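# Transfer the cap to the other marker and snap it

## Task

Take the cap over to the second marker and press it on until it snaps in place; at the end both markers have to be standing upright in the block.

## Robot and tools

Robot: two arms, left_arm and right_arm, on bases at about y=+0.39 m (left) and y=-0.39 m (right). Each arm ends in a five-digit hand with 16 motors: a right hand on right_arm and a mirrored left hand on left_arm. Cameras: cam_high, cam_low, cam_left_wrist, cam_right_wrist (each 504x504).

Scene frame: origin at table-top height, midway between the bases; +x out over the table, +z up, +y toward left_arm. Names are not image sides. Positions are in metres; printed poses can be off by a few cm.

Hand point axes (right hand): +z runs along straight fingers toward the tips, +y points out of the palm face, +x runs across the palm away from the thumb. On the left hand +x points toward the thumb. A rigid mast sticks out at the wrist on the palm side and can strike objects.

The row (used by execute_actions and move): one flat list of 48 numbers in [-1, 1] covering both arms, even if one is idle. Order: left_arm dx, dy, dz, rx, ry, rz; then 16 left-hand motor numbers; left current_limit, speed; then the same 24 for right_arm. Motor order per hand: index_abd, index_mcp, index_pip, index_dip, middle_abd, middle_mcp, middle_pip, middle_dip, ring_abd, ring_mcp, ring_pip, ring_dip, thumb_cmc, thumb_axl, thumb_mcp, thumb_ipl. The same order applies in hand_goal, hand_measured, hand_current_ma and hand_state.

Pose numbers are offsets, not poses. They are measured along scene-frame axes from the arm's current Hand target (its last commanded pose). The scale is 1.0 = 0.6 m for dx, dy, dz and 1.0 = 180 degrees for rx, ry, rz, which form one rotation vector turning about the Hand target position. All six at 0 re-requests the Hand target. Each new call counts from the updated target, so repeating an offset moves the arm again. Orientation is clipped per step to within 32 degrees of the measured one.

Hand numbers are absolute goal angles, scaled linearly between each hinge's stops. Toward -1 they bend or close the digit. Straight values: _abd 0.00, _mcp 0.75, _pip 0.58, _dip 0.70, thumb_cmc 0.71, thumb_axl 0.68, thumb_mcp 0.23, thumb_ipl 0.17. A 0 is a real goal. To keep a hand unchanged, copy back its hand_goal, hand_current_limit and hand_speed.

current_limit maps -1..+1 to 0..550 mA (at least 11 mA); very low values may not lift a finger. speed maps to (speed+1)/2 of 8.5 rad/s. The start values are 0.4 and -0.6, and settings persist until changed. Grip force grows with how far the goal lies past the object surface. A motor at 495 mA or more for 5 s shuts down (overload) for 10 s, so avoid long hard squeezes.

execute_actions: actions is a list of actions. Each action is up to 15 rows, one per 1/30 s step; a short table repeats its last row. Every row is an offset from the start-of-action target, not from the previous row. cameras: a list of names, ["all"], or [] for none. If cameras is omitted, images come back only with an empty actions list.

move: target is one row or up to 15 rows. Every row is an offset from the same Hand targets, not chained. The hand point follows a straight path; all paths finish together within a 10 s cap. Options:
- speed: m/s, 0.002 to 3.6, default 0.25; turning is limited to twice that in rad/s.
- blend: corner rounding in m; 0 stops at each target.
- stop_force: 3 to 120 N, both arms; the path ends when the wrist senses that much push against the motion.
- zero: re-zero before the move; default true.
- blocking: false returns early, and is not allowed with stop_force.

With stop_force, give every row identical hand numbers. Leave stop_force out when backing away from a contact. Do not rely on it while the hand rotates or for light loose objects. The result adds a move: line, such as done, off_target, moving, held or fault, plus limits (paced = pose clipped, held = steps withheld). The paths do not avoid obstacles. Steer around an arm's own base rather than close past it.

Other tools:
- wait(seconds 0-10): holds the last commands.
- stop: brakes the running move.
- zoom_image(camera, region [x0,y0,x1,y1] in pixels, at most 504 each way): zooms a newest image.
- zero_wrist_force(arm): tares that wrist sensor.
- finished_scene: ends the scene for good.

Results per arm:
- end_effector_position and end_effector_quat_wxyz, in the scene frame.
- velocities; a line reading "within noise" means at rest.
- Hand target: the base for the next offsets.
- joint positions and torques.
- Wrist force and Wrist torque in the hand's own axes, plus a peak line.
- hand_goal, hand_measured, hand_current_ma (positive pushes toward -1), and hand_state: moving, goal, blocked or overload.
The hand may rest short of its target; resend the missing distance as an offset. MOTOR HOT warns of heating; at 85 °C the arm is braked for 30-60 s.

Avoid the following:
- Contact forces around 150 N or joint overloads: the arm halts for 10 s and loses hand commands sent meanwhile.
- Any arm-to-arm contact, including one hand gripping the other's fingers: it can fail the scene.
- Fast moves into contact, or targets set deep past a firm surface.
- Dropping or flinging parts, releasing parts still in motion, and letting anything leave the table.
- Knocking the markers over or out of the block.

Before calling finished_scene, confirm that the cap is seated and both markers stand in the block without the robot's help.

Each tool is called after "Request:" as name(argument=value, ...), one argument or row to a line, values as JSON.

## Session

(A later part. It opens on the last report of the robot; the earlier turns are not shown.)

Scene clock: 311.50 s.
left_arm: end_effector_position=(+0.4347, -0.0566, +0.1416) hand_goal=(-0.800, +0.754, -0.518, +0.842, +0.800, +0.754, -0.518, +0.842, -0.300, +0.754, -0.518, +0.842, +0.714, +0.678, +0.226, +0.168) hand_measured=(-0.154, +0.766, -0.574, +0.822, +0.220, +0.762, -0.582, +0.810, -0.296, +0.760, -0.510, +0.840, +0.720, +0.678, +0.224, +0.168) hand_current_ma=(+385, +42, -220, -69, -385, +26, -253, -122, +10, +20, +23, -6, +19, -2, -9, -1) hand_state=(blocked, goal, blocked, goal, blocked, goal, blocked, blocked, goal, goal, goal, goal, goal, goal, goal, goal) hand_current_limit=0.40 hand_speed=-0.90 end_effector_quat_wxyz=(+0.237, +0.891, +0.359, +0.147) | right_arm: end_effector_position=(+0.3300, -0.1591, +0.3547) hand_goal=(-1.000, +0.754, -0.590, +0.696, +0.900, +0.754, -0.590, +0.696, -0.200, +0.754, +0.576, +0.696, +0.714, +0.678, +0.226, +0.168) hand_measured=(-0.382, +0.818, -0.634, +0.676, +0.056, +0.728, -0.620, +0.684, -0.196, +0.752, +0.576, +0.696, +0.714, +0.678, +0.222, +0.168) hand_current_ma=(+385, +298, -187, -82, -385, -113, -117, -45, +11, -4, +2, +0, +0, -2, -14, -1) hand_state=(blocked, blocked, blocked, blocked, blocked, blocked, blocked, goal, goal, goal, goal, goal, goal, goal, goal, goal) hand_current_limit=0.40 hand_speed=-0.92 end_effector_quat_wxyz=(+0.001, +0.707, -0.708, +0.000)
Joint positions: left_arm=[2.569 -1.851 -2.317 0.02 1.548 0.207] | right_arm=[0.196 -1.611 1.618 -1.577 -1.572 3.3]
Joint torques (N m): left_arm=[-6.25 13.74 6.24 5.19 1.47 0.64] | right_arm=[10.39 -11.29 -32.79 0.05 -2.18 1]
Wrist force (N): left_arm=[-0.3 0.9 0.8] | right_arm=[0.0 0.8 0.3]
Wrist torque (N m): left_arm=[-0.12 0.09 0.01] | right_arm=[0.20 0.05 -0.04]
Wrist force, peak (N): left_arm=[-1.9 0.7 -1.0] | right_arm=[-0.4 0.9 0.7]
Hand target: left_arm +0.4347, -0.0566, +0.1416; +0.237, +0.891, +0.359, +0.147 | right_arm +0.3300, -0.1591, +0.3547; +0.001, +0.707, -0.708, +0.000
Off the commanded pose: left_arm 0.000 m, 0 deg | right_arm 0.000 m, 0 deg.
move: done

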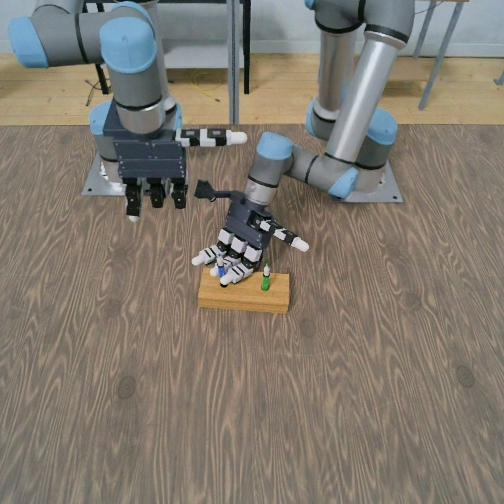

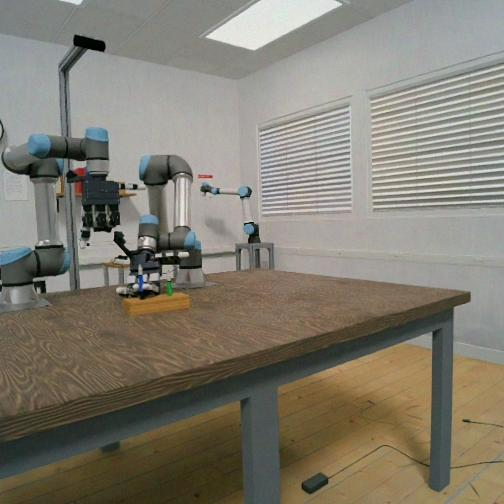

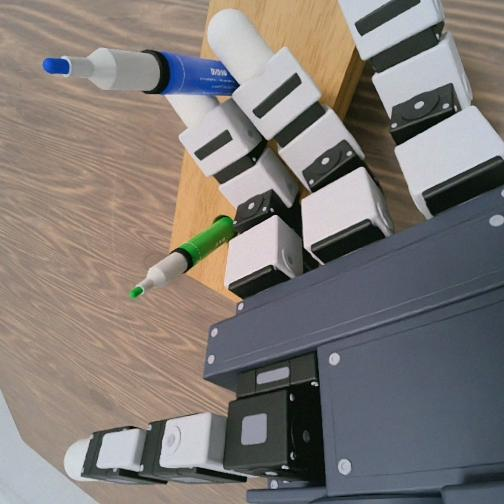

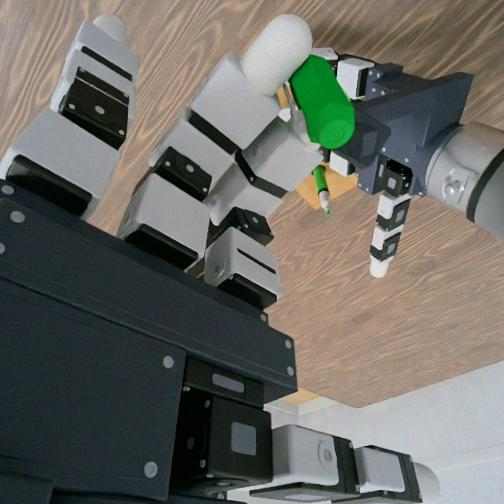

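Request:
move(
  target=[0, 0, -0.045, 0, 0, 0, -0.8, 0.754, -0.518, 0.841, 0.8, 0.754, -0.518, 0.841, -0.3, 0.754, -0.518, 0.841, 0.714, 0.678, 0.226, 0.168, 0.4, -0.9, 0, 0, 0, 0, 0, 0, -1.0, 0.754, -0.591, 0.696, 0.9, 0.754, -0.591, 0.696, -0.2, 0.754, 0.576, 0.696, 0.714, 0.678, 0.226, 0.168, 0.4, -0.92],
  speed=0.015,
  stop_force=4,
  cameras=["all"],
)

Request:
zoom_image(
  camera="cam_high",
  region=[190, 240, 290, 320],
)

Request:
zoom_image(
  camera="cam_low",
  region=[128, 265, 178, 305],
)

Scene clock: 314.93 s.
left_arm: end_effector_position=(+0.4347, -0.0566, +0.1398) hand_goal=(-0.800, +0.754, -0.518, +0.842, +0.800, +0.754, -0.518, +0.842, -0.300, +0.754, -0.518, +0.842, +0.714, +0.678, +0.226, +0.168) hand_measured=(-0.154, +0.768, -0.574, +0.822, +0.220, +0.762, -0.582, +0.810, -0.296, +0.760, -0.510, +0.840, +0.720, +0.678, +0.224, +0.168) hand_current_ma=(+385, +46, -220, -69, -385, +28, -253, -122, +10, +20, +23, -6, +19, -2, -9, -1) hand_state=(blocked, goal, blocked, goal, blocked, goal, blocked, blocked, goal, goal, goal, goal, goal, goal, goal, goal) hand_current_limit=0.40 hand_speed=-0.90 end_effector_quat_wxyz=(+0.237, +0.891, +0.359, +0.147) | right_arm: end_effector_position=(+0.3300, -0.1591, +0.3547) hand_goal=(-1.000, +0.754, -0.590, +0.696, +0.900, +0.754, -0.590, +0.696, -0.200, +0.754, +0.576, +0.696, +0.714, +0.678, +0.226, +0.168) hand_measured=(-0.382, +0.818, -0.634, +0.676, +0.056, +0.728, -0.620, +0.684, -0.196, +0.752, +0.576, +0.696, +0.714, +0.678, +0.222, +0.168) hand_current_ma=(+385, +298, -187, -82, -385, -113, -117, -45, +11, -4, +2, +0, +0, -2, -14, -1) hand_state=(blocked, blocked, blocked, blocked, blocked, blocked, blocked, goal, goal, goal, goal, goal, goal, goal, goal, goal) hand_current_limit=0.40 hand_speed=-0.92 end_effector_quat_wxyz=(+0.001, +0.707, -0.708, +0.000)
Joint positions: left_arm=[2.569 -1.856 -2.318 0.026 1.549 0.207] | right_arm=[0.196 -1.611 1.618 -1.577 -1.572 3.3]
Joint torques (N m): left_arm=[-0.75 33.1 22.35 0.63 0.72 1.02] | right_arm=[9.17 -11.48 -32.35 0.05 -2.16 0.97]
Wrist force (N): left_arm=[-1.3 2.1 -1.8] | right_arm=[-0.1 0.6 0.5]
Wrist torque (N m): left_arm=[0.18 0.15 -0.08] | right_arm=[0.15 0.04 -0.05]
Wrist force, peak (N): left_arm=[-1.2 4.3 -6.1] | right_arm=[-0.4 1.1 0.4]
Hand target: left_arm +0.4347, -0.0566, +0.1398; +0.237, +0.891, +0.359, +0.147 (not the last commanded pose) | right_arm +0.3300, -0.1591, +0.3547; +0.001, +0.707, -0.708, +0.000
Off the commanded pose: left_arm 0.025 m, 0 deg | right_arm 0.000 m, 0 deg.
move: contact (left_arm)

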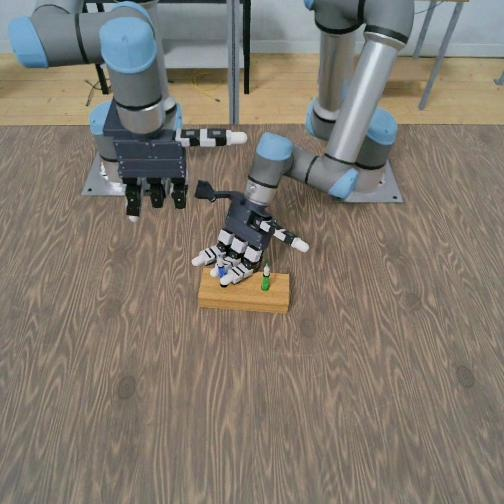

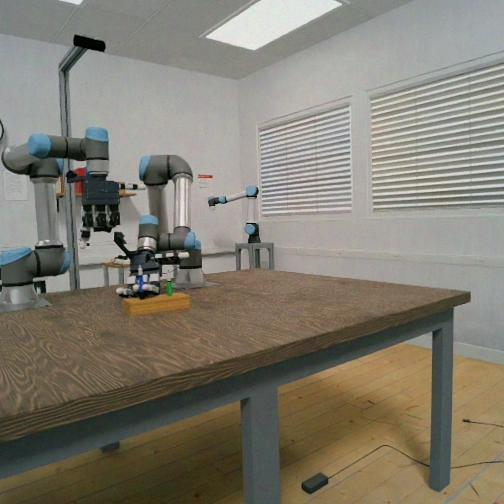

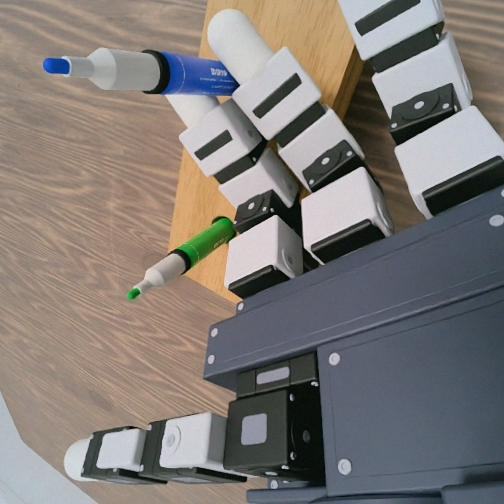

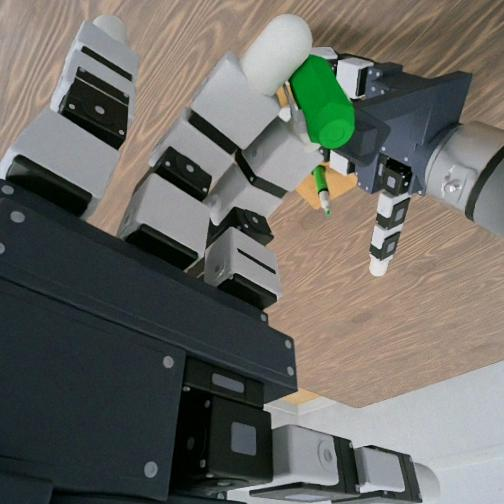

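Scaled by 5.040.

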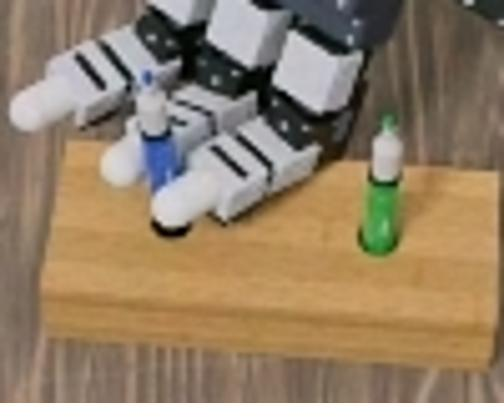

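Scaled by 10.080.

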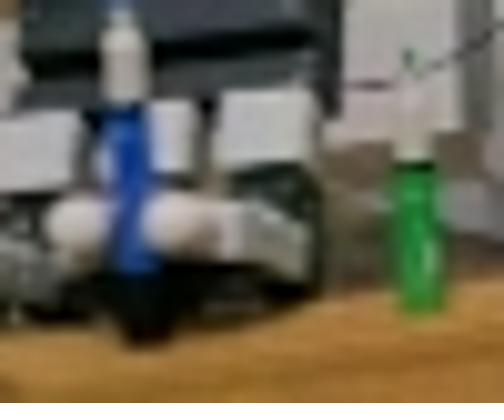

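Request:
move(
  target=[0, 0, 0, 0, 0, 0, -0.8, 0.754, -0.518, 0.841, 0.8, 0.754, -0.518, 0.841, -0.3, 0.754, -0.518, 0.841, 0.714, 0.678, 0.226, 0.168, 0.4, -0.9, -0.1667, -0.1015, -0.275, 0, 0, 0, -1.0, 0.754, -0.591, 0.696, 0.9, 0.754, -0.591, 0.696, -0.2, 0.754, 0.576, 0.696, 0.714, 0.678, 0.226, 0.168, 0.4, -0.92],
  speed=0.2,
  cameras=["cam_right_wrist", "cam_high"],
)

Scene clock: 321.17 s.
left_arm: end_effector_position=(+0.4347, -0.0566, +0.1398) hand_goal=(-0.800, +0.754, -0.518, +0.842, +0.800, +0.754, -0.518, +0.842, -0.300, +0.754, -0.518, +0.842, +0.714, +0.678, +0.226, +0.168) hand_measured=(-0.154, +0.768, -0.574, +0.822, +0.220, +0.762, -0.582, +0.810, -0.296, +0.760, -0.510, +0.840, +0.720, +0.678, +0.224, +0.168) hand_current_ma=(+385, +46, -220, -69, -385, +28, -253, -122, +10, +20, +23, -6, +19, -2, -9, -1) hand_state=(blocked, goal, blocked, goal, blocked, goal, blocked, blocked, goal, goal, goal, goal, goal, goal, goal, goal) hand_current_limit=0.40 hand_speed=-0.90 end_effector_quat_wxyz=(+0.237, +0.891, +0.359, +0.147) | right_arm: end_effector_position=(+0.2300, -0.2199, +0.1897) hand_goal=(-1.000, +0.754, -0.590, +0.696, +0.900, +0.754, -0.590, +0.696, -0.200, +0.754, +0.576, +0.696, +0.714, +0.678, +0.226, +0.168) hand_measured=(-0.382, +0.818, -0.634, +0.676, +0.056, +0.728, -0.620, +0.684, -0.196, +0.752, +0.576, +0.696, +0.714, +0.678, +0.222, +0.168) hand_current_ma=(+385, +298, -187, -82, -385, -113, -117, -45, +11, -4, +2, +0, +0, -2, -14, -1) hand_state=(blocked, blocked, blocked, blocked, blocked, blocked, blocked, goal, goal, goal, goal, goal, goal, goal, goal, goal) hand_current_limit=0.40 hand_speed=-0.92 end_effector_quat_wxyz=(+0.001, +0.707, -0.708, +0.000)
Joint positions: left_arm=[2.569 -1.856 -2.318 0.026 1.549 0.207] | right_arm=[0.073 -1.827 2.231 -1.975 -1.572 3.177]
Joint torques (N m): left_arm=[1.49 33.9 22.28 1.54 -1.1 0.71] | right_arm=[-10.14 -19.49 -10.27 -5.31 2.69 -1.47]
Wrist force (N): left_arm=[-1.0 2.0 -1.5] | right_arm=[0.5 0.6 0.3]
Wrist torque (N m): left_arm=[0.17 0.11 -0.05] | right_arm=[0.17 -0.04 0.08]
Wrist force, peak (N): left_arm=[-0.9 2.4 -2.0] | right_arm=[0.9 1.2 1.3]
Hand target: left_arm +0.4347, -0.0566, +0.1398; +0.237, +0.891, +0.359, +0.147 | right_arm +0.2300, -0.2200, +0.1897; +0.001, +0.707, -0.708, +0.000
Off the commanded pose: left_arm 0.000 m, 0 deg | right_arm 0.000 m, 0 deg.
move: done
Images, in order (width x height): cam_high 504x504, cam_right_wrist 504x504.

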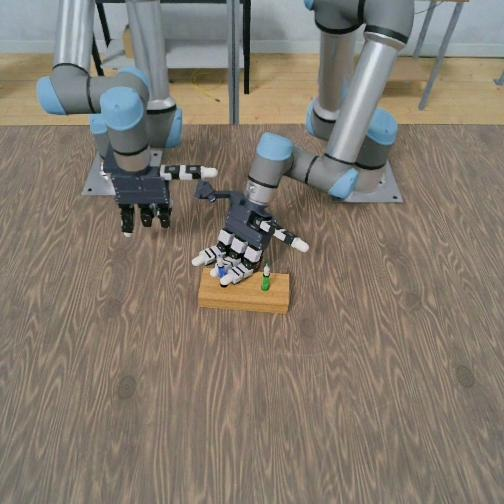

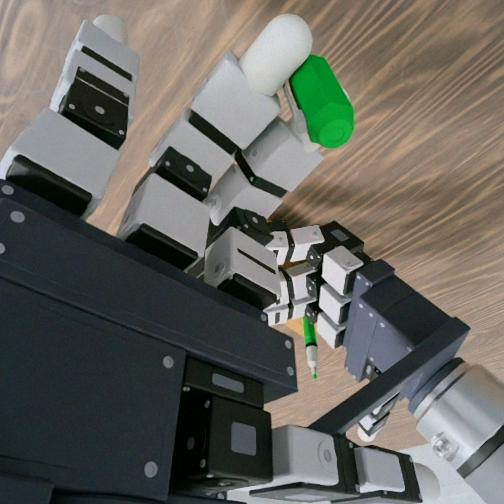

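Request:
move(
  target=[0, 0, 0, 0, 0, 0, -0.8, 0.754, -0.518, 0.841, 0.8, 0.754, -0.518, 0.841, -0.3, 0.754, -0.518, 0.841, 0.714, 0.678, 0.226, 0.168, 0.4, -0.9, 0.083, -0.1, 0, 0, 0, 0, -1.0, 0.754, -0.591, 0.696, 0.9, 0.754, -0.591, 0.696, -0.2, 0.754, 0.576, 0.696, 0.714, 0.678, 0.226, 0.168, 0.4, -0.92],
  speed=0.2,
  cameras=["cam_right_wrist", "cam_high"],
)

Request:
zoom_image(
  camera="cam_right_wrist",
  region=[260, 160, 460, 360],
)

Scene clock: 322.40 s.
left_arm: end_effector_position=(+0.4347, -0.0566, +0.1398) hand_goal=(-0.800, +0.754, -0.518, +0.842, +0.800, +0.754, -0.518, +0.842, -0.300, +0.754, -0.518, +0.842, +0.714, +0.678, +0.226, +0.168) hand_measured=(-0.154, +0.768, -0.574, +0.822, +0.220, +0.762, -0.582, +0.810, -0.296, +0.760, -0.510, +0.840, +0.720, +0.678, +0.224, +0.168) hand_current_ma=(+385, +46, -220, -69, -385, +28, -253, -122, +10, +20, +23, -6, +19, -2, -9, -1) hand_state=(blocked, goal, blocked, goal, blocked, goal, blocked, blocked, goal, goal, goal, goal, goal, goal, goal, goal) hand_current_limit=0.40 hand_speed=-0.90 end_effector_quat_wxyz=(+0.237, +0.891, +0.359, +0.147) | right_arm: end_effector_position=(+0.2303, -0.2203, +0.1896) hand_goal=(-1.000, +0.754, -0.590, +0.696, +0.900, +0.754, -0.590, +0.696, -0.200, +0.754, +0.576, +0.696, +0.714, +0.678, +0.226, +0.168) hand_measured=(-0.382, +0.818, -0.634, +0.676, +0.056, +0.728, -0.620, +0.684, -0.196, +0.752, +0.576, +0.696, +0.714, +0.678, +0.222, +0.168) hand_current_ma=(+385, +298, -187, -82, -385, -113, -117, -45, +11, -4, +2, +0, +0, -2, -14, -1) hand_state=(blocked, blocked, blocked, blocked, blocked, blocked, blocked, goal, goal, goal, goal, goal, goal, goal, goal, goal) hand_current_limit=0.40 hand_speed=-0.92 end_effector_quat_wxyz=(+0.001, +0.707, -0.708, +0.000)
Joint positions: left_arm=[2.569 -1.856 -2.318 0.026 1.549 0.207] | right_arm=[0.071 -1.826 2.231 -1.975 -1.572 3.176]
Joint torques (N m): left_arm=[1.41 33.57 23.27 1.83 -1.09 0.85] | right_arm=[11.5 -19.56 -10.68 -0.09 2.38 1.28]
Wrist force (N): left_arm=[-1.0 2.0 -1.8] | right_arm=[0.6 0.3 0.6]
Wrist torque (N m): left_arm=[0.16 0.11 -0.05] | right_arm=[0.12 -0.06 0.00]
Wrist force, peak (N): left_arm=[-1.0 2.5 -1.9] | right_arm=[0.7 0.6 0.5]
Hand target: left_arm +0.4347, -0.0566, +0.1398; +0.237, +0.891, +0.359, +0.147 | right_arm +0.2302, -0.2203, +0.1896; +0.001, +0.707, -0.708, +0.000 (not the last commanded pose)
Off the commanded pose: left_arm 0.000 m, 0 deg | right_arm 0.078 m, 0 deg.
move: held (right_arm; a check stopped the path); limits=held
pose unreachable (right arm): on one or more control steps of this call, first in action 0 (counted from 0), this arm could not follow its commanded pose, so it was not sent that pose on those steps. It may still have moved: this result reports where it is.
cause: moving toward the commanded pose would bring a part of the arm too close to another arm (a part of this arm just beyond joint 6 (wrist 3) and a part of the left arm just beyond its joint 6 (wrist 3), 8 mm apart when this arm was first held).
Images, in order (width x height): cam_high 504x504, cam_right_wrist 504x504.

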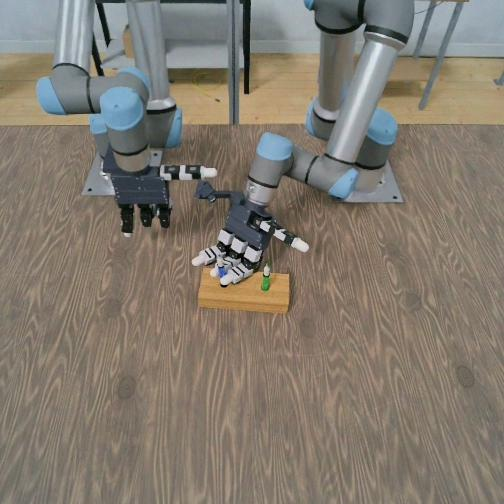

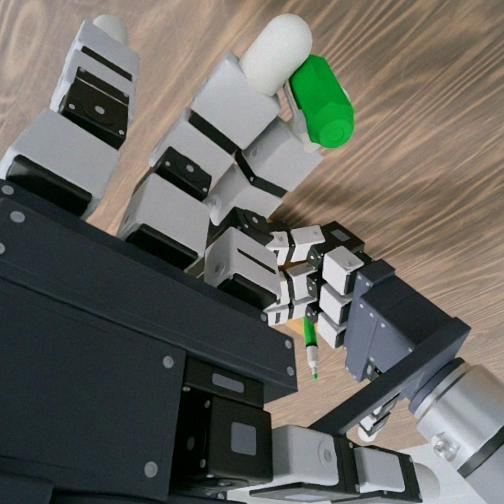

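Scaled by 2.520.

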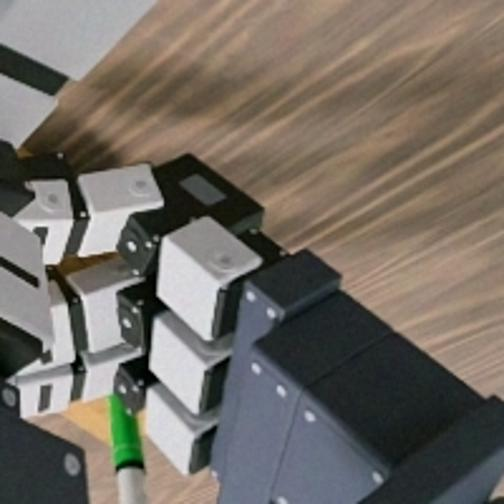

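Request:
move(
  target=[0, 0, 0, 0, 0, 0, -0.8, 0.754, -0.518, 0.841, 0.8, 0.754, -0.518, 0.841, -0.3, 0.754, -0.518, 0.841, 0.714, 0.678, 0.226, 0.168, 0.4, -0.9, 0, -0.133, 0, 0, 0, 0, -1.0, 0.754, -0.591, 0.696, 0.9, 0.754, -0.591, 0.696, -0.2, 0.754, 0.576, 0.696, 0.714, 0.678, 0.226, 0.168, 0.4, -0.92],
  speed=0.2,
  cameras=["cam_right_wrist"],
)

Request:
zoom_image(
  camera="cam_right_wrist",
  region=[240, 220, 400, 380],
)

Scene clock: 324.63 s.
left_arm: end_effector_position=(+0.4347, -0.0566, +0.1398) hand_goal=(-0.800, +0.754, -0.518, +0.842, +0.800, +0.754, -0.518, +0.842, -0.300, +0.754, -0.518, +0.842, +0.714, +0.678, +0.226, +0.168) hand_measured=(-0.154, +0.768, -0.574, +0.822, +0.220, +0.762, -0.582, +0.810, -0.296, +0.760, -0.510, +0.840, +0.720, +0.678, +0.224, +0.168) hand_current_ma=(+385, +46, -220, -69, -385, +28, -253, -122, +10, +20, +23, -6, +19, -2, -9, -1) hand_state=(blocked, goal, blocked, goal, blocked, goal, blocked, blocked, goal, goal, goal, goal, goal, goal, goal, goal) hand_current_limit=0.40 hand_speed=-0.90 end_effector_quat_wxyz=(+0.237, +0.891, +0.359, +0.147) | right_arm: end_effector_position=(+0.2302, -0.3000, +0.1896) hand_goal=(-1.000, +0.754, -0.590, +0.696, +0.900, +0.754, -0.590, +0.696, -0.200, +0.754, +0.576, +0.696, +0.714, +0.678, +0.226, +0.168) hand_measured=(-0.382, +0.818, -0.634, +0.676, +0.056, +0.728, -0.620, +0.684, -0.196, +0.752, +0.576, +0.696, +0.714, +0.678, +0.222, +0.168) hand_current_ma=(+385, +298, -187, -82, -385, -113, -117, -45, +11, -4, +2, +0, +0, -2, -14, -1) hand_state=(blocked, blocked, blocked, blocked, blocked, blocked, blocked, goal, goal, goal, goal, goal, goal, goal, goal, goal) hand_current_limit=0.40 hand_speed=-0.92 end_effector_quat_wxyz=(+0.001, +0.707, -0.708, +0.000)
Joint positions: left_arm=[2.569 -1.856 -2.318 0.026 1.549 0.207] | right_arm=[-0.162 -1.895 2.277 -1.952 -1.572 2.942]
Joint torques (N m): left_arm=[2.09 33.58 22.3 2.21 -1.21 0.69] | right_arm=[-9.58 -16.28 -10.36 0.08 2.73 -1.41]
Wrist force (N): left_arm=[-1.1 1.9 -1.6] | right_arm=[0.3 0.3 0.8]
Wrist torque (N m): left_arm=[0.16 0.12 -0.05] | right_arm=[0.09 -0.04 0.03]
Wrist force, peak (N): left_arm=[-0.9 2.3 -2.1] | right_arm=[1.1 0.3 0.8]
Hand target: left_arm +0.4347, -0.0566, +0.1398; +0.237, +0.891, +0.359, +0.147 | right_arm +0.2302, -0.3001, +0.1896; +0.001, +0.707, -0.708, +0.000
Off the commanded pose: left_arm 0.000 m, 0 deg | right_arm 0.000 m, 0 deg.
move: done
Images, in order (width x height): cam_right_wrist 504x504.

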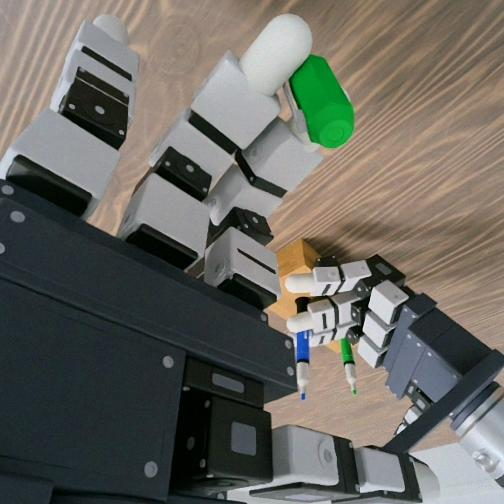

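Scaled by 3.150.

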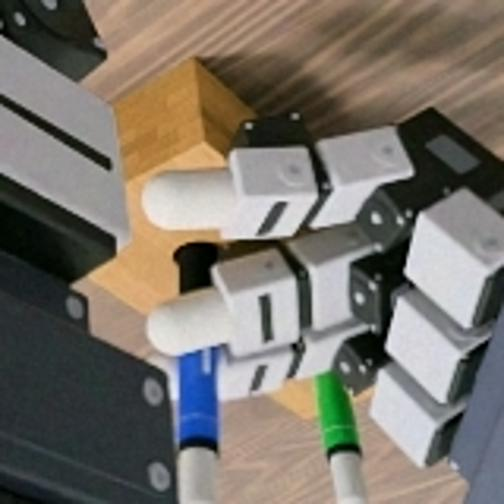

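Excellent view. Zoom closer.

Request:
zoom_image(
  camera="cam_right_wrist",
  region=[280, 285, 330, 335],
)

Request:
zoom_image(
  camera="cam_right_wrist",
  region=[270, 280, 380, 410],
)

Scaled by 10.080.

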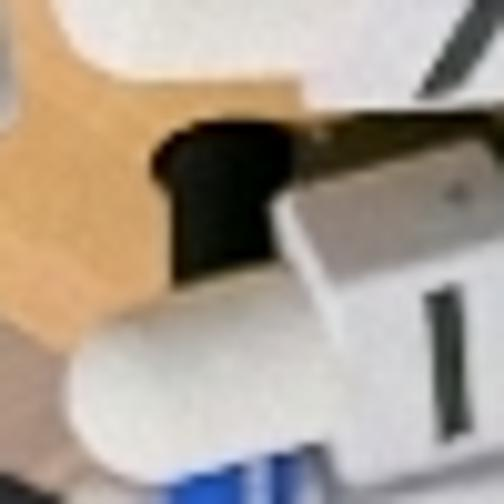

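Scaled by 3.877.

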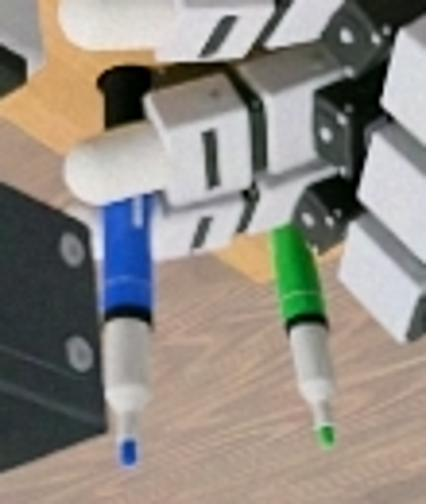

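Request:
zoom_image(
  camera="cam_right_wrist",
  region=[290, 292, 315, 317],
)

Request:
zoom_image(
  camera="cam_right_wrist",
  region=[270, 230, 320, 280],
)

Scaled by 20.160.

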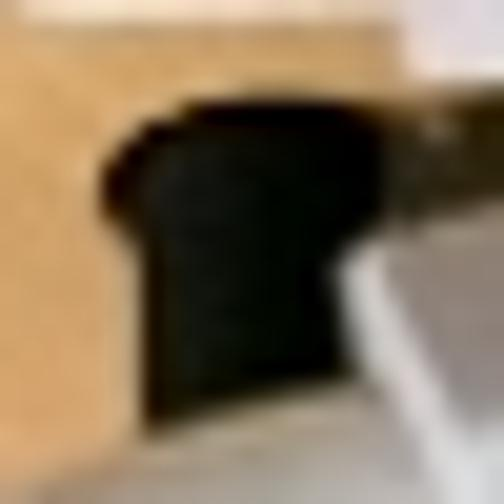

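Scaled by 10.080.

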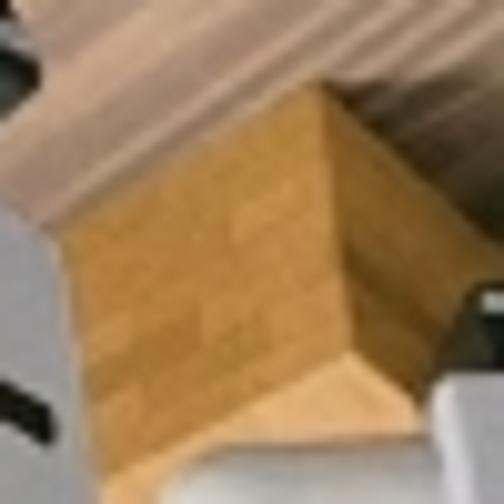

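Request:
zoom_image(
  camera="cam_right_wrist",
  region=[293, 294, 313, 314],
)

Scaled by 25.200.

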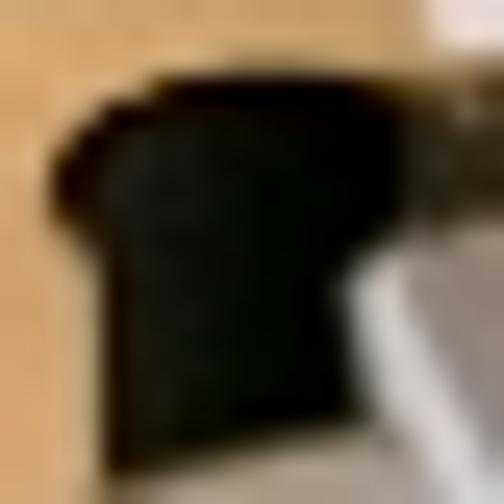

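Request:
move(
  target=[-0.0137, 0.007, 0.003, -0.0159, -0.0286, 0, -0.8, 0.754, -0.518, 0.841, 0.8, 0.754, -0.518, 0.841, -0.3, 0.754, -0.518, 0.841, 0.714, 0.678, 0.226, 0.168, 0.4, -0.9, 0, 0, 0, 0, 0, 0, -1.0, 0.754, -0.591, 0.696, 0.9, 0.754, -0.591, 0.696, -0.2, 0.754, 0.576, 0.696, 0.714, 0.678, 0.226, 0.168, 0.4, -0.92],
  speed=0.06,
  cameras=["cam_high", "cam_low", "cam_right_wrist"],
)

Request:
zoom_image(
  camera="cam_right_wrist",
  region=[270, 280, 380, 410],
)

Request:
zoom_image(
  camera="cam_right_wrist",
  region=[290, 292, 315, 317],
)

Request:
zoom_image(
  camera="cam_high",
  region=[190, 240, 290, 320],
)

Scene clock: 332.50 s.
left_arm: end_effector_position=(+0.4265, -0.0525, +0.1418) hand_goal=(-0.800, +0.754, -0.518, +0.842, +0.800, +0.754, -0.518, +0.842, -0.300, +0.754, -0.518, +0.842, +0.714, +0.678, +0.226, +0.168) hand_measured=(-0.154, +0.792, -0.574, +0.822, +0.216, +0.778, -0.576, +0.816, -0.296, +0.760, -0.510, +0.840, +0.720, +0.678, +0.224, +0.168) hand_current_ma=(+385, +152, -220, -69, -385, +87, -233, -90, +10, +20, +23, -6, +19, -2, -9, -1) hand_state=(blocked, blocked, blocked, goal, blocked, blocked, blocked, blocked, goal, goal, goal, goal, goal, goal, goal, goal) hand_current_limit=0.40 hand_speed=-0.90 end_effector_quat_wxyz=(+0.275, +0.877, +0.351, +0.178) | right_arm: end_effector_position=(+0.2302, -0.3001, +0.1896) hand_goal=(-1.000, +0.754, -0.590, +0.696, +0.900, +0.754, -0.590, +0.696, -0.200, +0.754, +0.576, +0.696, +0.714, +0.678, +0.226, +0.168) hand_measured=(-0.382, +0.818, -0.634, +0.676, +0.056, +0.728, -0.620, +0.684, -0.196, +0.752, +0.576, +0.696, +0.714, +0.678, +0.222, +0.168) hand_current_ma=(+385, +298, -187, -82, -385, -113, -117, -45, +11, -4, +2, +0, +0, -2, -14, -1) hand_state=(blocked, blocked, blocked, blocked, blocked, blocked, blocked, goal, goal, goal, goal, goal, goal, goal, goal, goal) hand_current_limit=0.40 hand_speed=-0.92 end_effector_quat_wxyz=(+0.001, +0.707, -0.708, +0.000)
Joint positions: left_arm=[2.563 -1.911 -2.374 0.241 1.559 0.207] | right_arm=[-0.163 -1.895 2.277 -1.952 -1.572 2.942]
Joint torques (N m): left_arm=[1.65 -15.63 -13.81 -7.6 2.2 -0.03] | right_arm=[-9.52 -16.05 -10.51 0.15 2.63 -1.43]
Wrist force (N): left_arm=[-10.3 36.7 -59.3] | right_arm=[0.4 0.3 0.7]
Wrist torque (N m): left_arm=[6.01 1.59 -0.39] | right_arm=[0.10 -0.07 0.05]
Wrist force, peak (N): left_arm=[-10.3 36.7 -59.3] | right_arm=[0.4 0.8 0.8]
Hand target: left_arm +0.4265, -0.0524, +0.1416; +0.275, +0.877, +0.351, +0.178 | right_arm +0.2302, -0.3001, +0.1896; +0.001, +0.707, -0.708, +0.000
Off the commanded pose: left_arm 0.000 m, 0 deg | right_arm 0.000 m, 0 deg.
move: done
Images, in order (width x height): cam_high 504x504, cam_low 504x504, cam_right_wrist 504x504.

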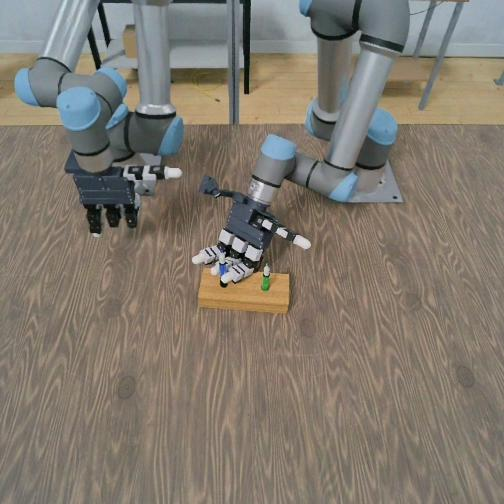

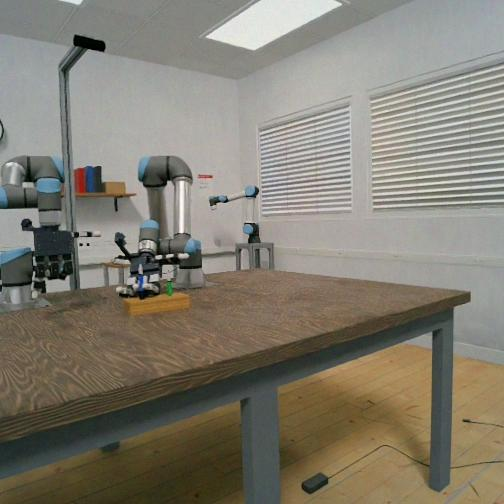

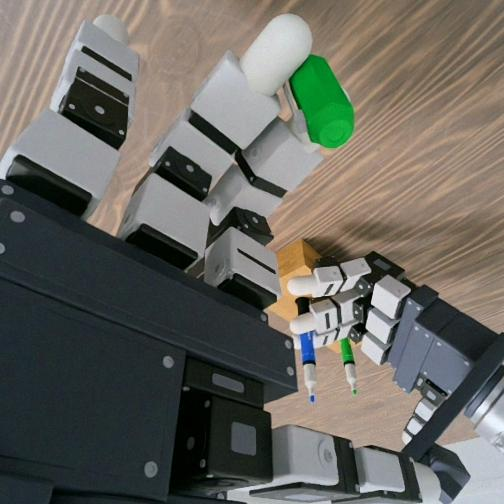

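Scaled by 3.877.

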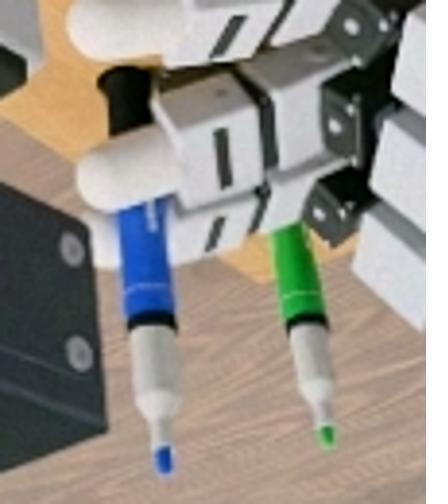

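Scaled by 20.160.

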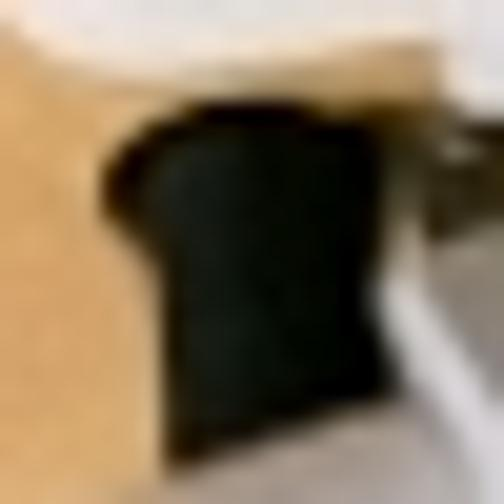

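Scaled by 5.040.

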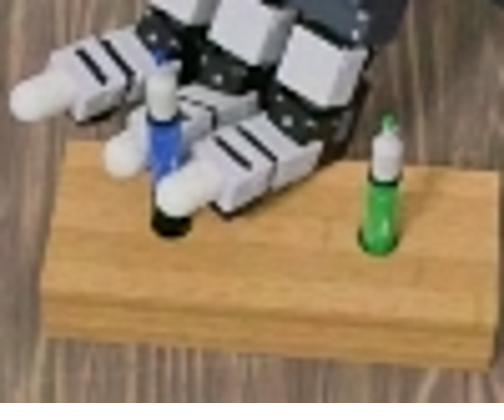

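Request:
move(
  target=[0, 0, 0.042, 0, 0, 0, -0.8, 0.754, -0.518, 0.841, 0.8, 0.754, -0.518, 0.841, -0.3, 0.754, -0.518, 0.841, 0.714, 0.678, 0.226, 0.168, 0.4, -0.9, 0, 0, 0, 0, 0, 0, -1.0, 0.754, -0.591, 0.696, 0.9, 0.754, -0.591, 0.696, -0.2, 0.754, 0.576, 0.696, 0.714, 0.678, 0.226, 0.168, 0.4, -0.92],
  speed=0.08,
  cameras=["all"],
)

Request:
zoom_image(
  camera="cam_right_wrist",
  region=[260, 230, 400, 410],
)

Request:
zoom_image(
  camera="cam_high",
  region=[190, 240, 290, 320],
)

Request:
zoom_image(
  camera="cam_low",
  region=[110, 245, 200, 320],
)

Scene clock: 336.90 s.
left_arm: end_effector_position=(+0.4265, -0.0524, +0.1667) hand_goal=(-0.800, +0.754, -0.518, +0.842, +0.800, +0.754, -0.518, +0.842, -0.300, +0.754, -0.518, +0.842, +0.714, +0.678, +0.226, +0.168) hand_measured=(-0.154, +0.776, -0.572, +0.822, +0.216, +0.768, -0.576, +0.816, -0.296, +0.760, -0.510, +0.840, +0.720, +0.678, +0.224, +0.168) hand_current_ma=(+385, +78, -217, -69, -385, +48, -233, -90, +10, +20, +23, -6, +19, -2, -9, -1) hand_state=(blocked, blocked, blocked, goal, blocked, goal, blocked, blocked, goal, goal, goal, goal, goal, goal, goal, goal) hand_current_limit=0.40 hand_speed=-0.90 end_effector_quat_wxyz=(+0.275, +0.877, +0.351, +0.178) | right_arm: end_effector_position=(+0.2302, -0.3001, +0.1896) hand_goal=(-1.000, +0.754, -0.590, +0.696, +0.900, +0.754, -0.590, +0.696, -0.200, +0.754, +0.576, +0.696, +0.714, +0.678, +0.226, +0.168) hand_measured=(-0.382, +0.818, -0.634, +0.676, +0.056, +0.728, -0.620, +0.684, -0.196, +0.752, +0.576, +0.696, +0.714, +0.678, +0.222, +0.168) hand_current_ma=(+385, +298, -187, -82, -385, -113, -117, -45, +11, -4, +2, +0, +0, -2, -14, -1) hand_state=(blocked, blocked, blocked, blocked, blocked, blocked, blocked, goal, goal, goal, goal, goal, goal, goal, goal, goal) hand_current_limit=0.40 hand_speed=-0.92 end_effector_quat_wxyz=(+0.001, +0.707, -0.708, +0.000)
Joint positions: left_arm=[2.563 -1.836 -2.362 0.153 1.559 0.207] | right_arm=[-0.163 -1.895 2.277 -1.952 -1.572 2.942]
Joint torques (N m): left_arm=[3.82 33.23 22.42 0.96 -1.01 -0.61] | right_arm=[-11.1 -17.14 -10.48 0.16 2.62 -1.35]
Wrist force (N): left_arm=[-0.3 0.2 0.1] | right_arm=[0.2 0.2 0.8]
Wrist torque (N m): left_arm=[-0.22 0.06 -0.03] | right_arm=[0.08 -0.04 0.04]
Wrist force, peak (N): left_arm=[-10.4 38.3 -61.2] | right_arm=[0.3 0.6 1.0]
Hand target: left_arm +0.4265, -0.0524, +0.1668; +0.275, +0.877, +0.351, +0.178 | right_arm +0.2302, -0.3001, +0.1896; +0.001, +0.707, -0.708, +0.000
Off the commanded pose: left_arm 0.000 m, 0 deg | right_arm 0.000 m, 0 deg.
move: done

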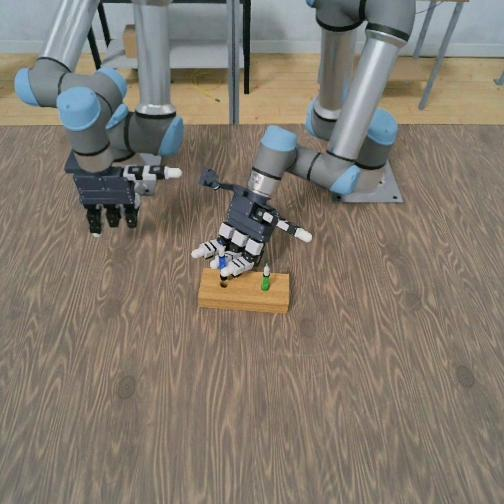

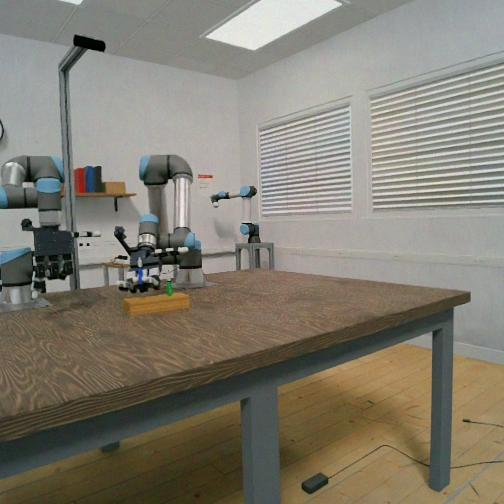

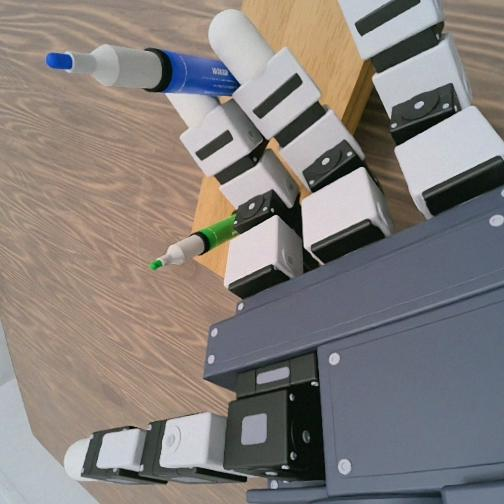

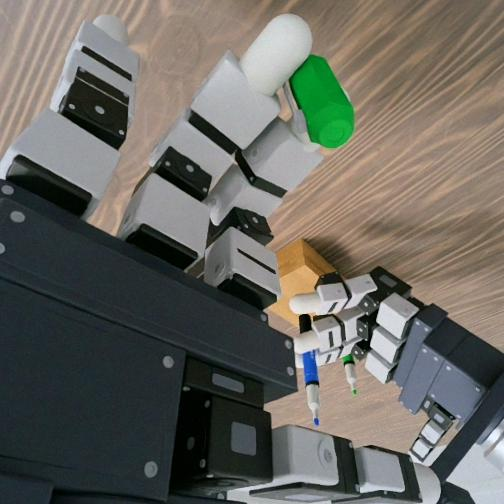

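Scaled by 2.800.

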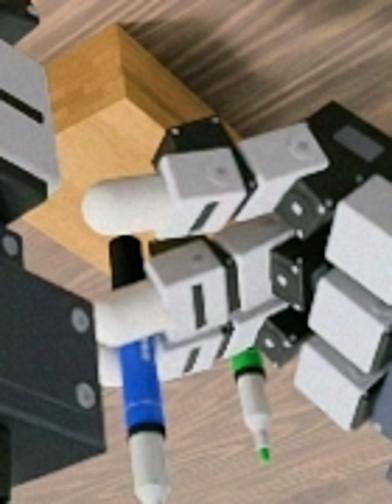

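Scaled by 5.040.

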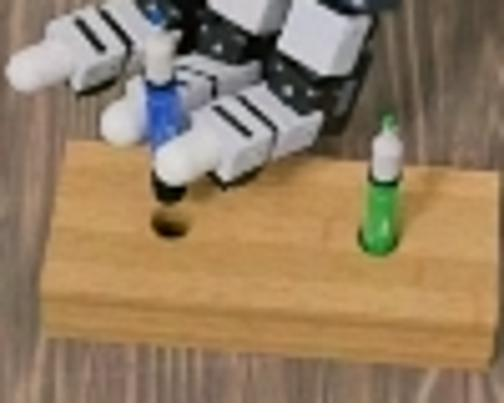

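Scaled by 5.600.

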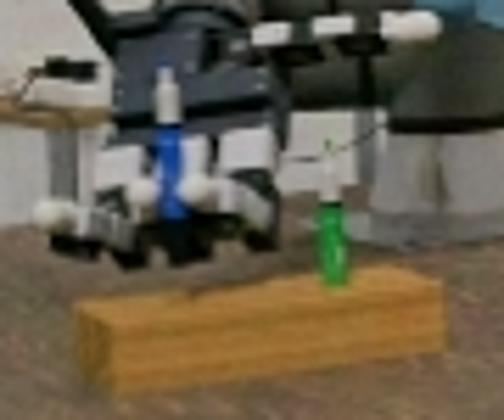

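Request:
move(
  target=[-0.0052, -0.0263, 0, 0, 0, 0.2222, -0.8, 0.754, -0.518, 0.841, 0.8, 0.754, -0.518, 0.841, -0.3, 0.754, -0.518, 0.841, 0.714, 0.678, 0.226, 0.168, 0.4, -0.9, 0, 0, 0, 0, 0, 0, -1.0, 0.754, -0.591, 0.696, 0.9, 0.754, -0.591, 0.696, -0.2, 0.754, 0.576, 0.696, 0.714, 0.678, 0.226, 0.168, 0.4, -0.92],
  speed=0.15,
  cameras=["all"],
)

Request:
zoom_image(
  camera="cam_right_wrist",
  region=[260, 230, 400, 410],
)

Request:
zoom_image(
  camera="cam_high",
  region=[190, 240, 290, 320],
)

Request:
zoom_image(
  camera="cam_low",
  region=[110, 245, 200, 320],
)

Scene clock: 341.70 s.
left_arm: end_effector_position=(+0.4233, -0.0682, +0.1668) hand_goal=(-0.800, +0.754, -0.518, +0.842, +0.800, +0.754, -0.518, +0.842, -0.300, +0.754, -0.518, +0.842, +0.714, +0.678, +0.226, +0.168) hand_measured=(-0.154, +0.774, -0.572, +0.822, +0.216, +0.768, -0.576, +0.816, -0.296, +0.760, -0.510, +0.840, +0.720, +0.678, +0.224, +0.168) hand_current_ma=(+385, +78, -217, -69, -385, +48, -233, -90, +9, +20, +23, -6, +19, -2, -9, -1) hand_state=(blocked, blocked, blocked, goal, blocked, goal, blocked, blocked, goal, goal, goal, goal, goal, goal, goal, goal) hand_current_limit=0.40 hand_speed=-0.90 end_effector_quat_wxyz=(+0.198, +0.704, +0.630, +0.261) | right_arm: end_effector_position=(+0.2302, -0.3001, +0.1896) hand_goal=(-1.000, +0.754, -0.590, +0.696, +0.900, +0.754, -0.590, +0.696, -0.200, +0.754, +0.576, +0.696, +0.714, +0.678, +0.226, +0.168) hand_measured=(-0.382, +0.818, -0.634, +0.676, +0.056, +0.728, -0.620, +0.684, -0.196, +0.752, +0.576, +0.696, +0.714, +0.678, +0.222, +0.168) hand_current_ma=(+385, +298, -187, -82, -385, -113, -117, -45, +11, -4, +2, +0, +0, -2, -14, -1) hand_state=(blocked, blocked, blocked, blocked, blocked, blocked, blocked, goal, goal, goal, goal, goal, goal, goal, goal, goal) hand_current_limit=0.40 hand_speed=-0.92 end_effector_quat_wxyz=(+0.001, +0.707, -0.708, +0.000)
Joint positions: left_arm=[2.249 -1.965 -2.053 -0.289 2.116 -0.687] | right_arm=[-0.163 -1.895 2.277 -1.952 -1.572 2.942]
Joint torques (N m): left_arm=[-7 19.97 24.45 0.48 2.56 -1.41] | right_arm=[-9.79 -15.86 -11.06 0.07 2.59 -1.5]
Wrist force (N): left_arm=[0.1 0.3 0.4] | right_arm=[0.3 0.4 0.8]
Wrist torque (N m): left_arm=[-0.23 0.07 0.09] | right_arm=[0.11 -0.05 0.04]
Wrist force, peak (N): left_arm=[-0.5 0.7 0.2] | right_arm=[0.2 0.6 1.1]
Hand target: left_arm +0.4233, -0.0682, +0.1668; +0.198, +0.704, +0.630, +0.261 | right_arm +0.2302, -0.3001, +0.1896; +0.001, +0.707, -0.708, +0.000
Off the commanded pose: left_arm 0.000 m, 0 deg | right_arm 0.000 m, 0 deg.
move: done

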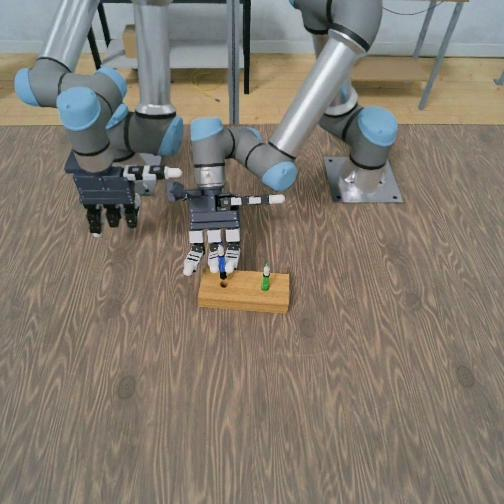

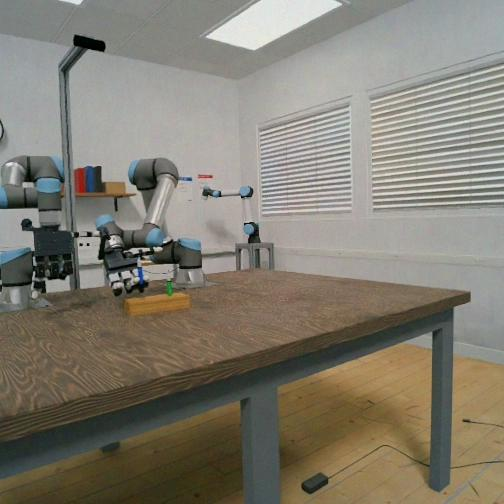

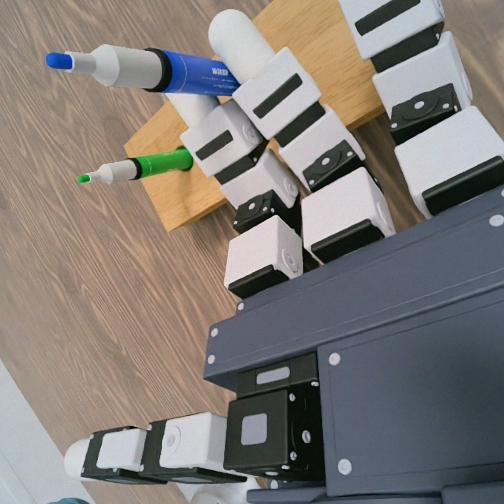

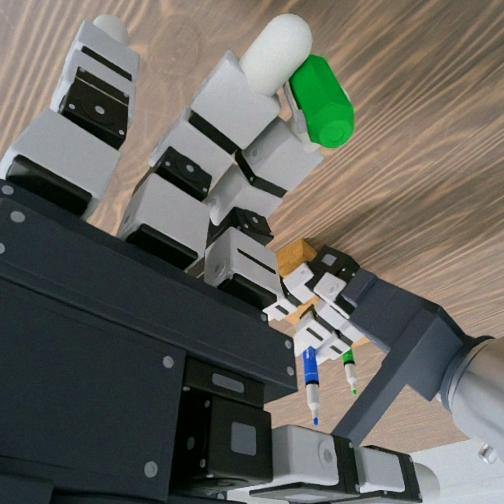

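Scaled by 2.800.

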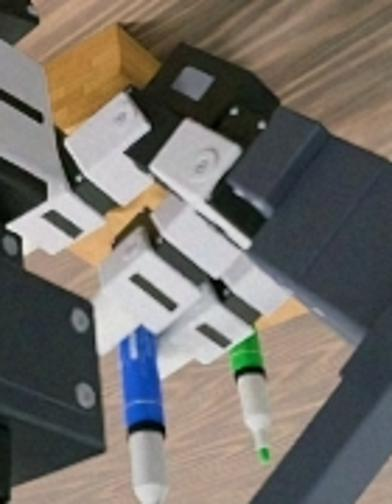

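Scaled by 5.040.

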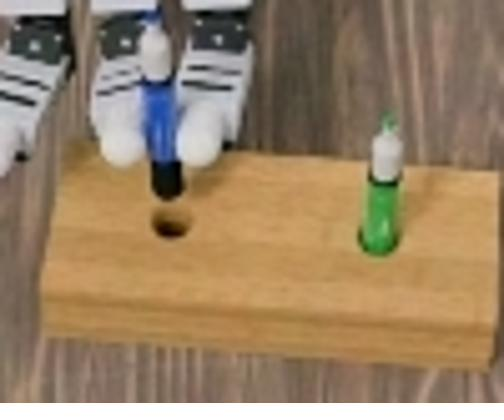

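Scaled by 5.600.

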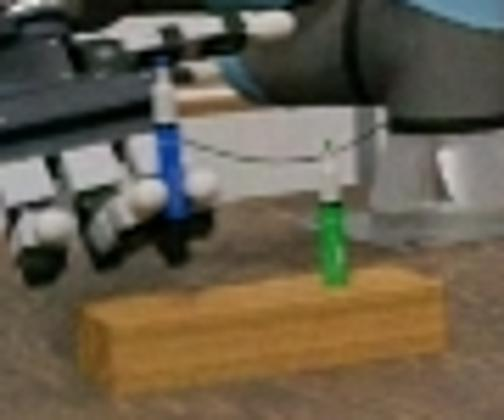

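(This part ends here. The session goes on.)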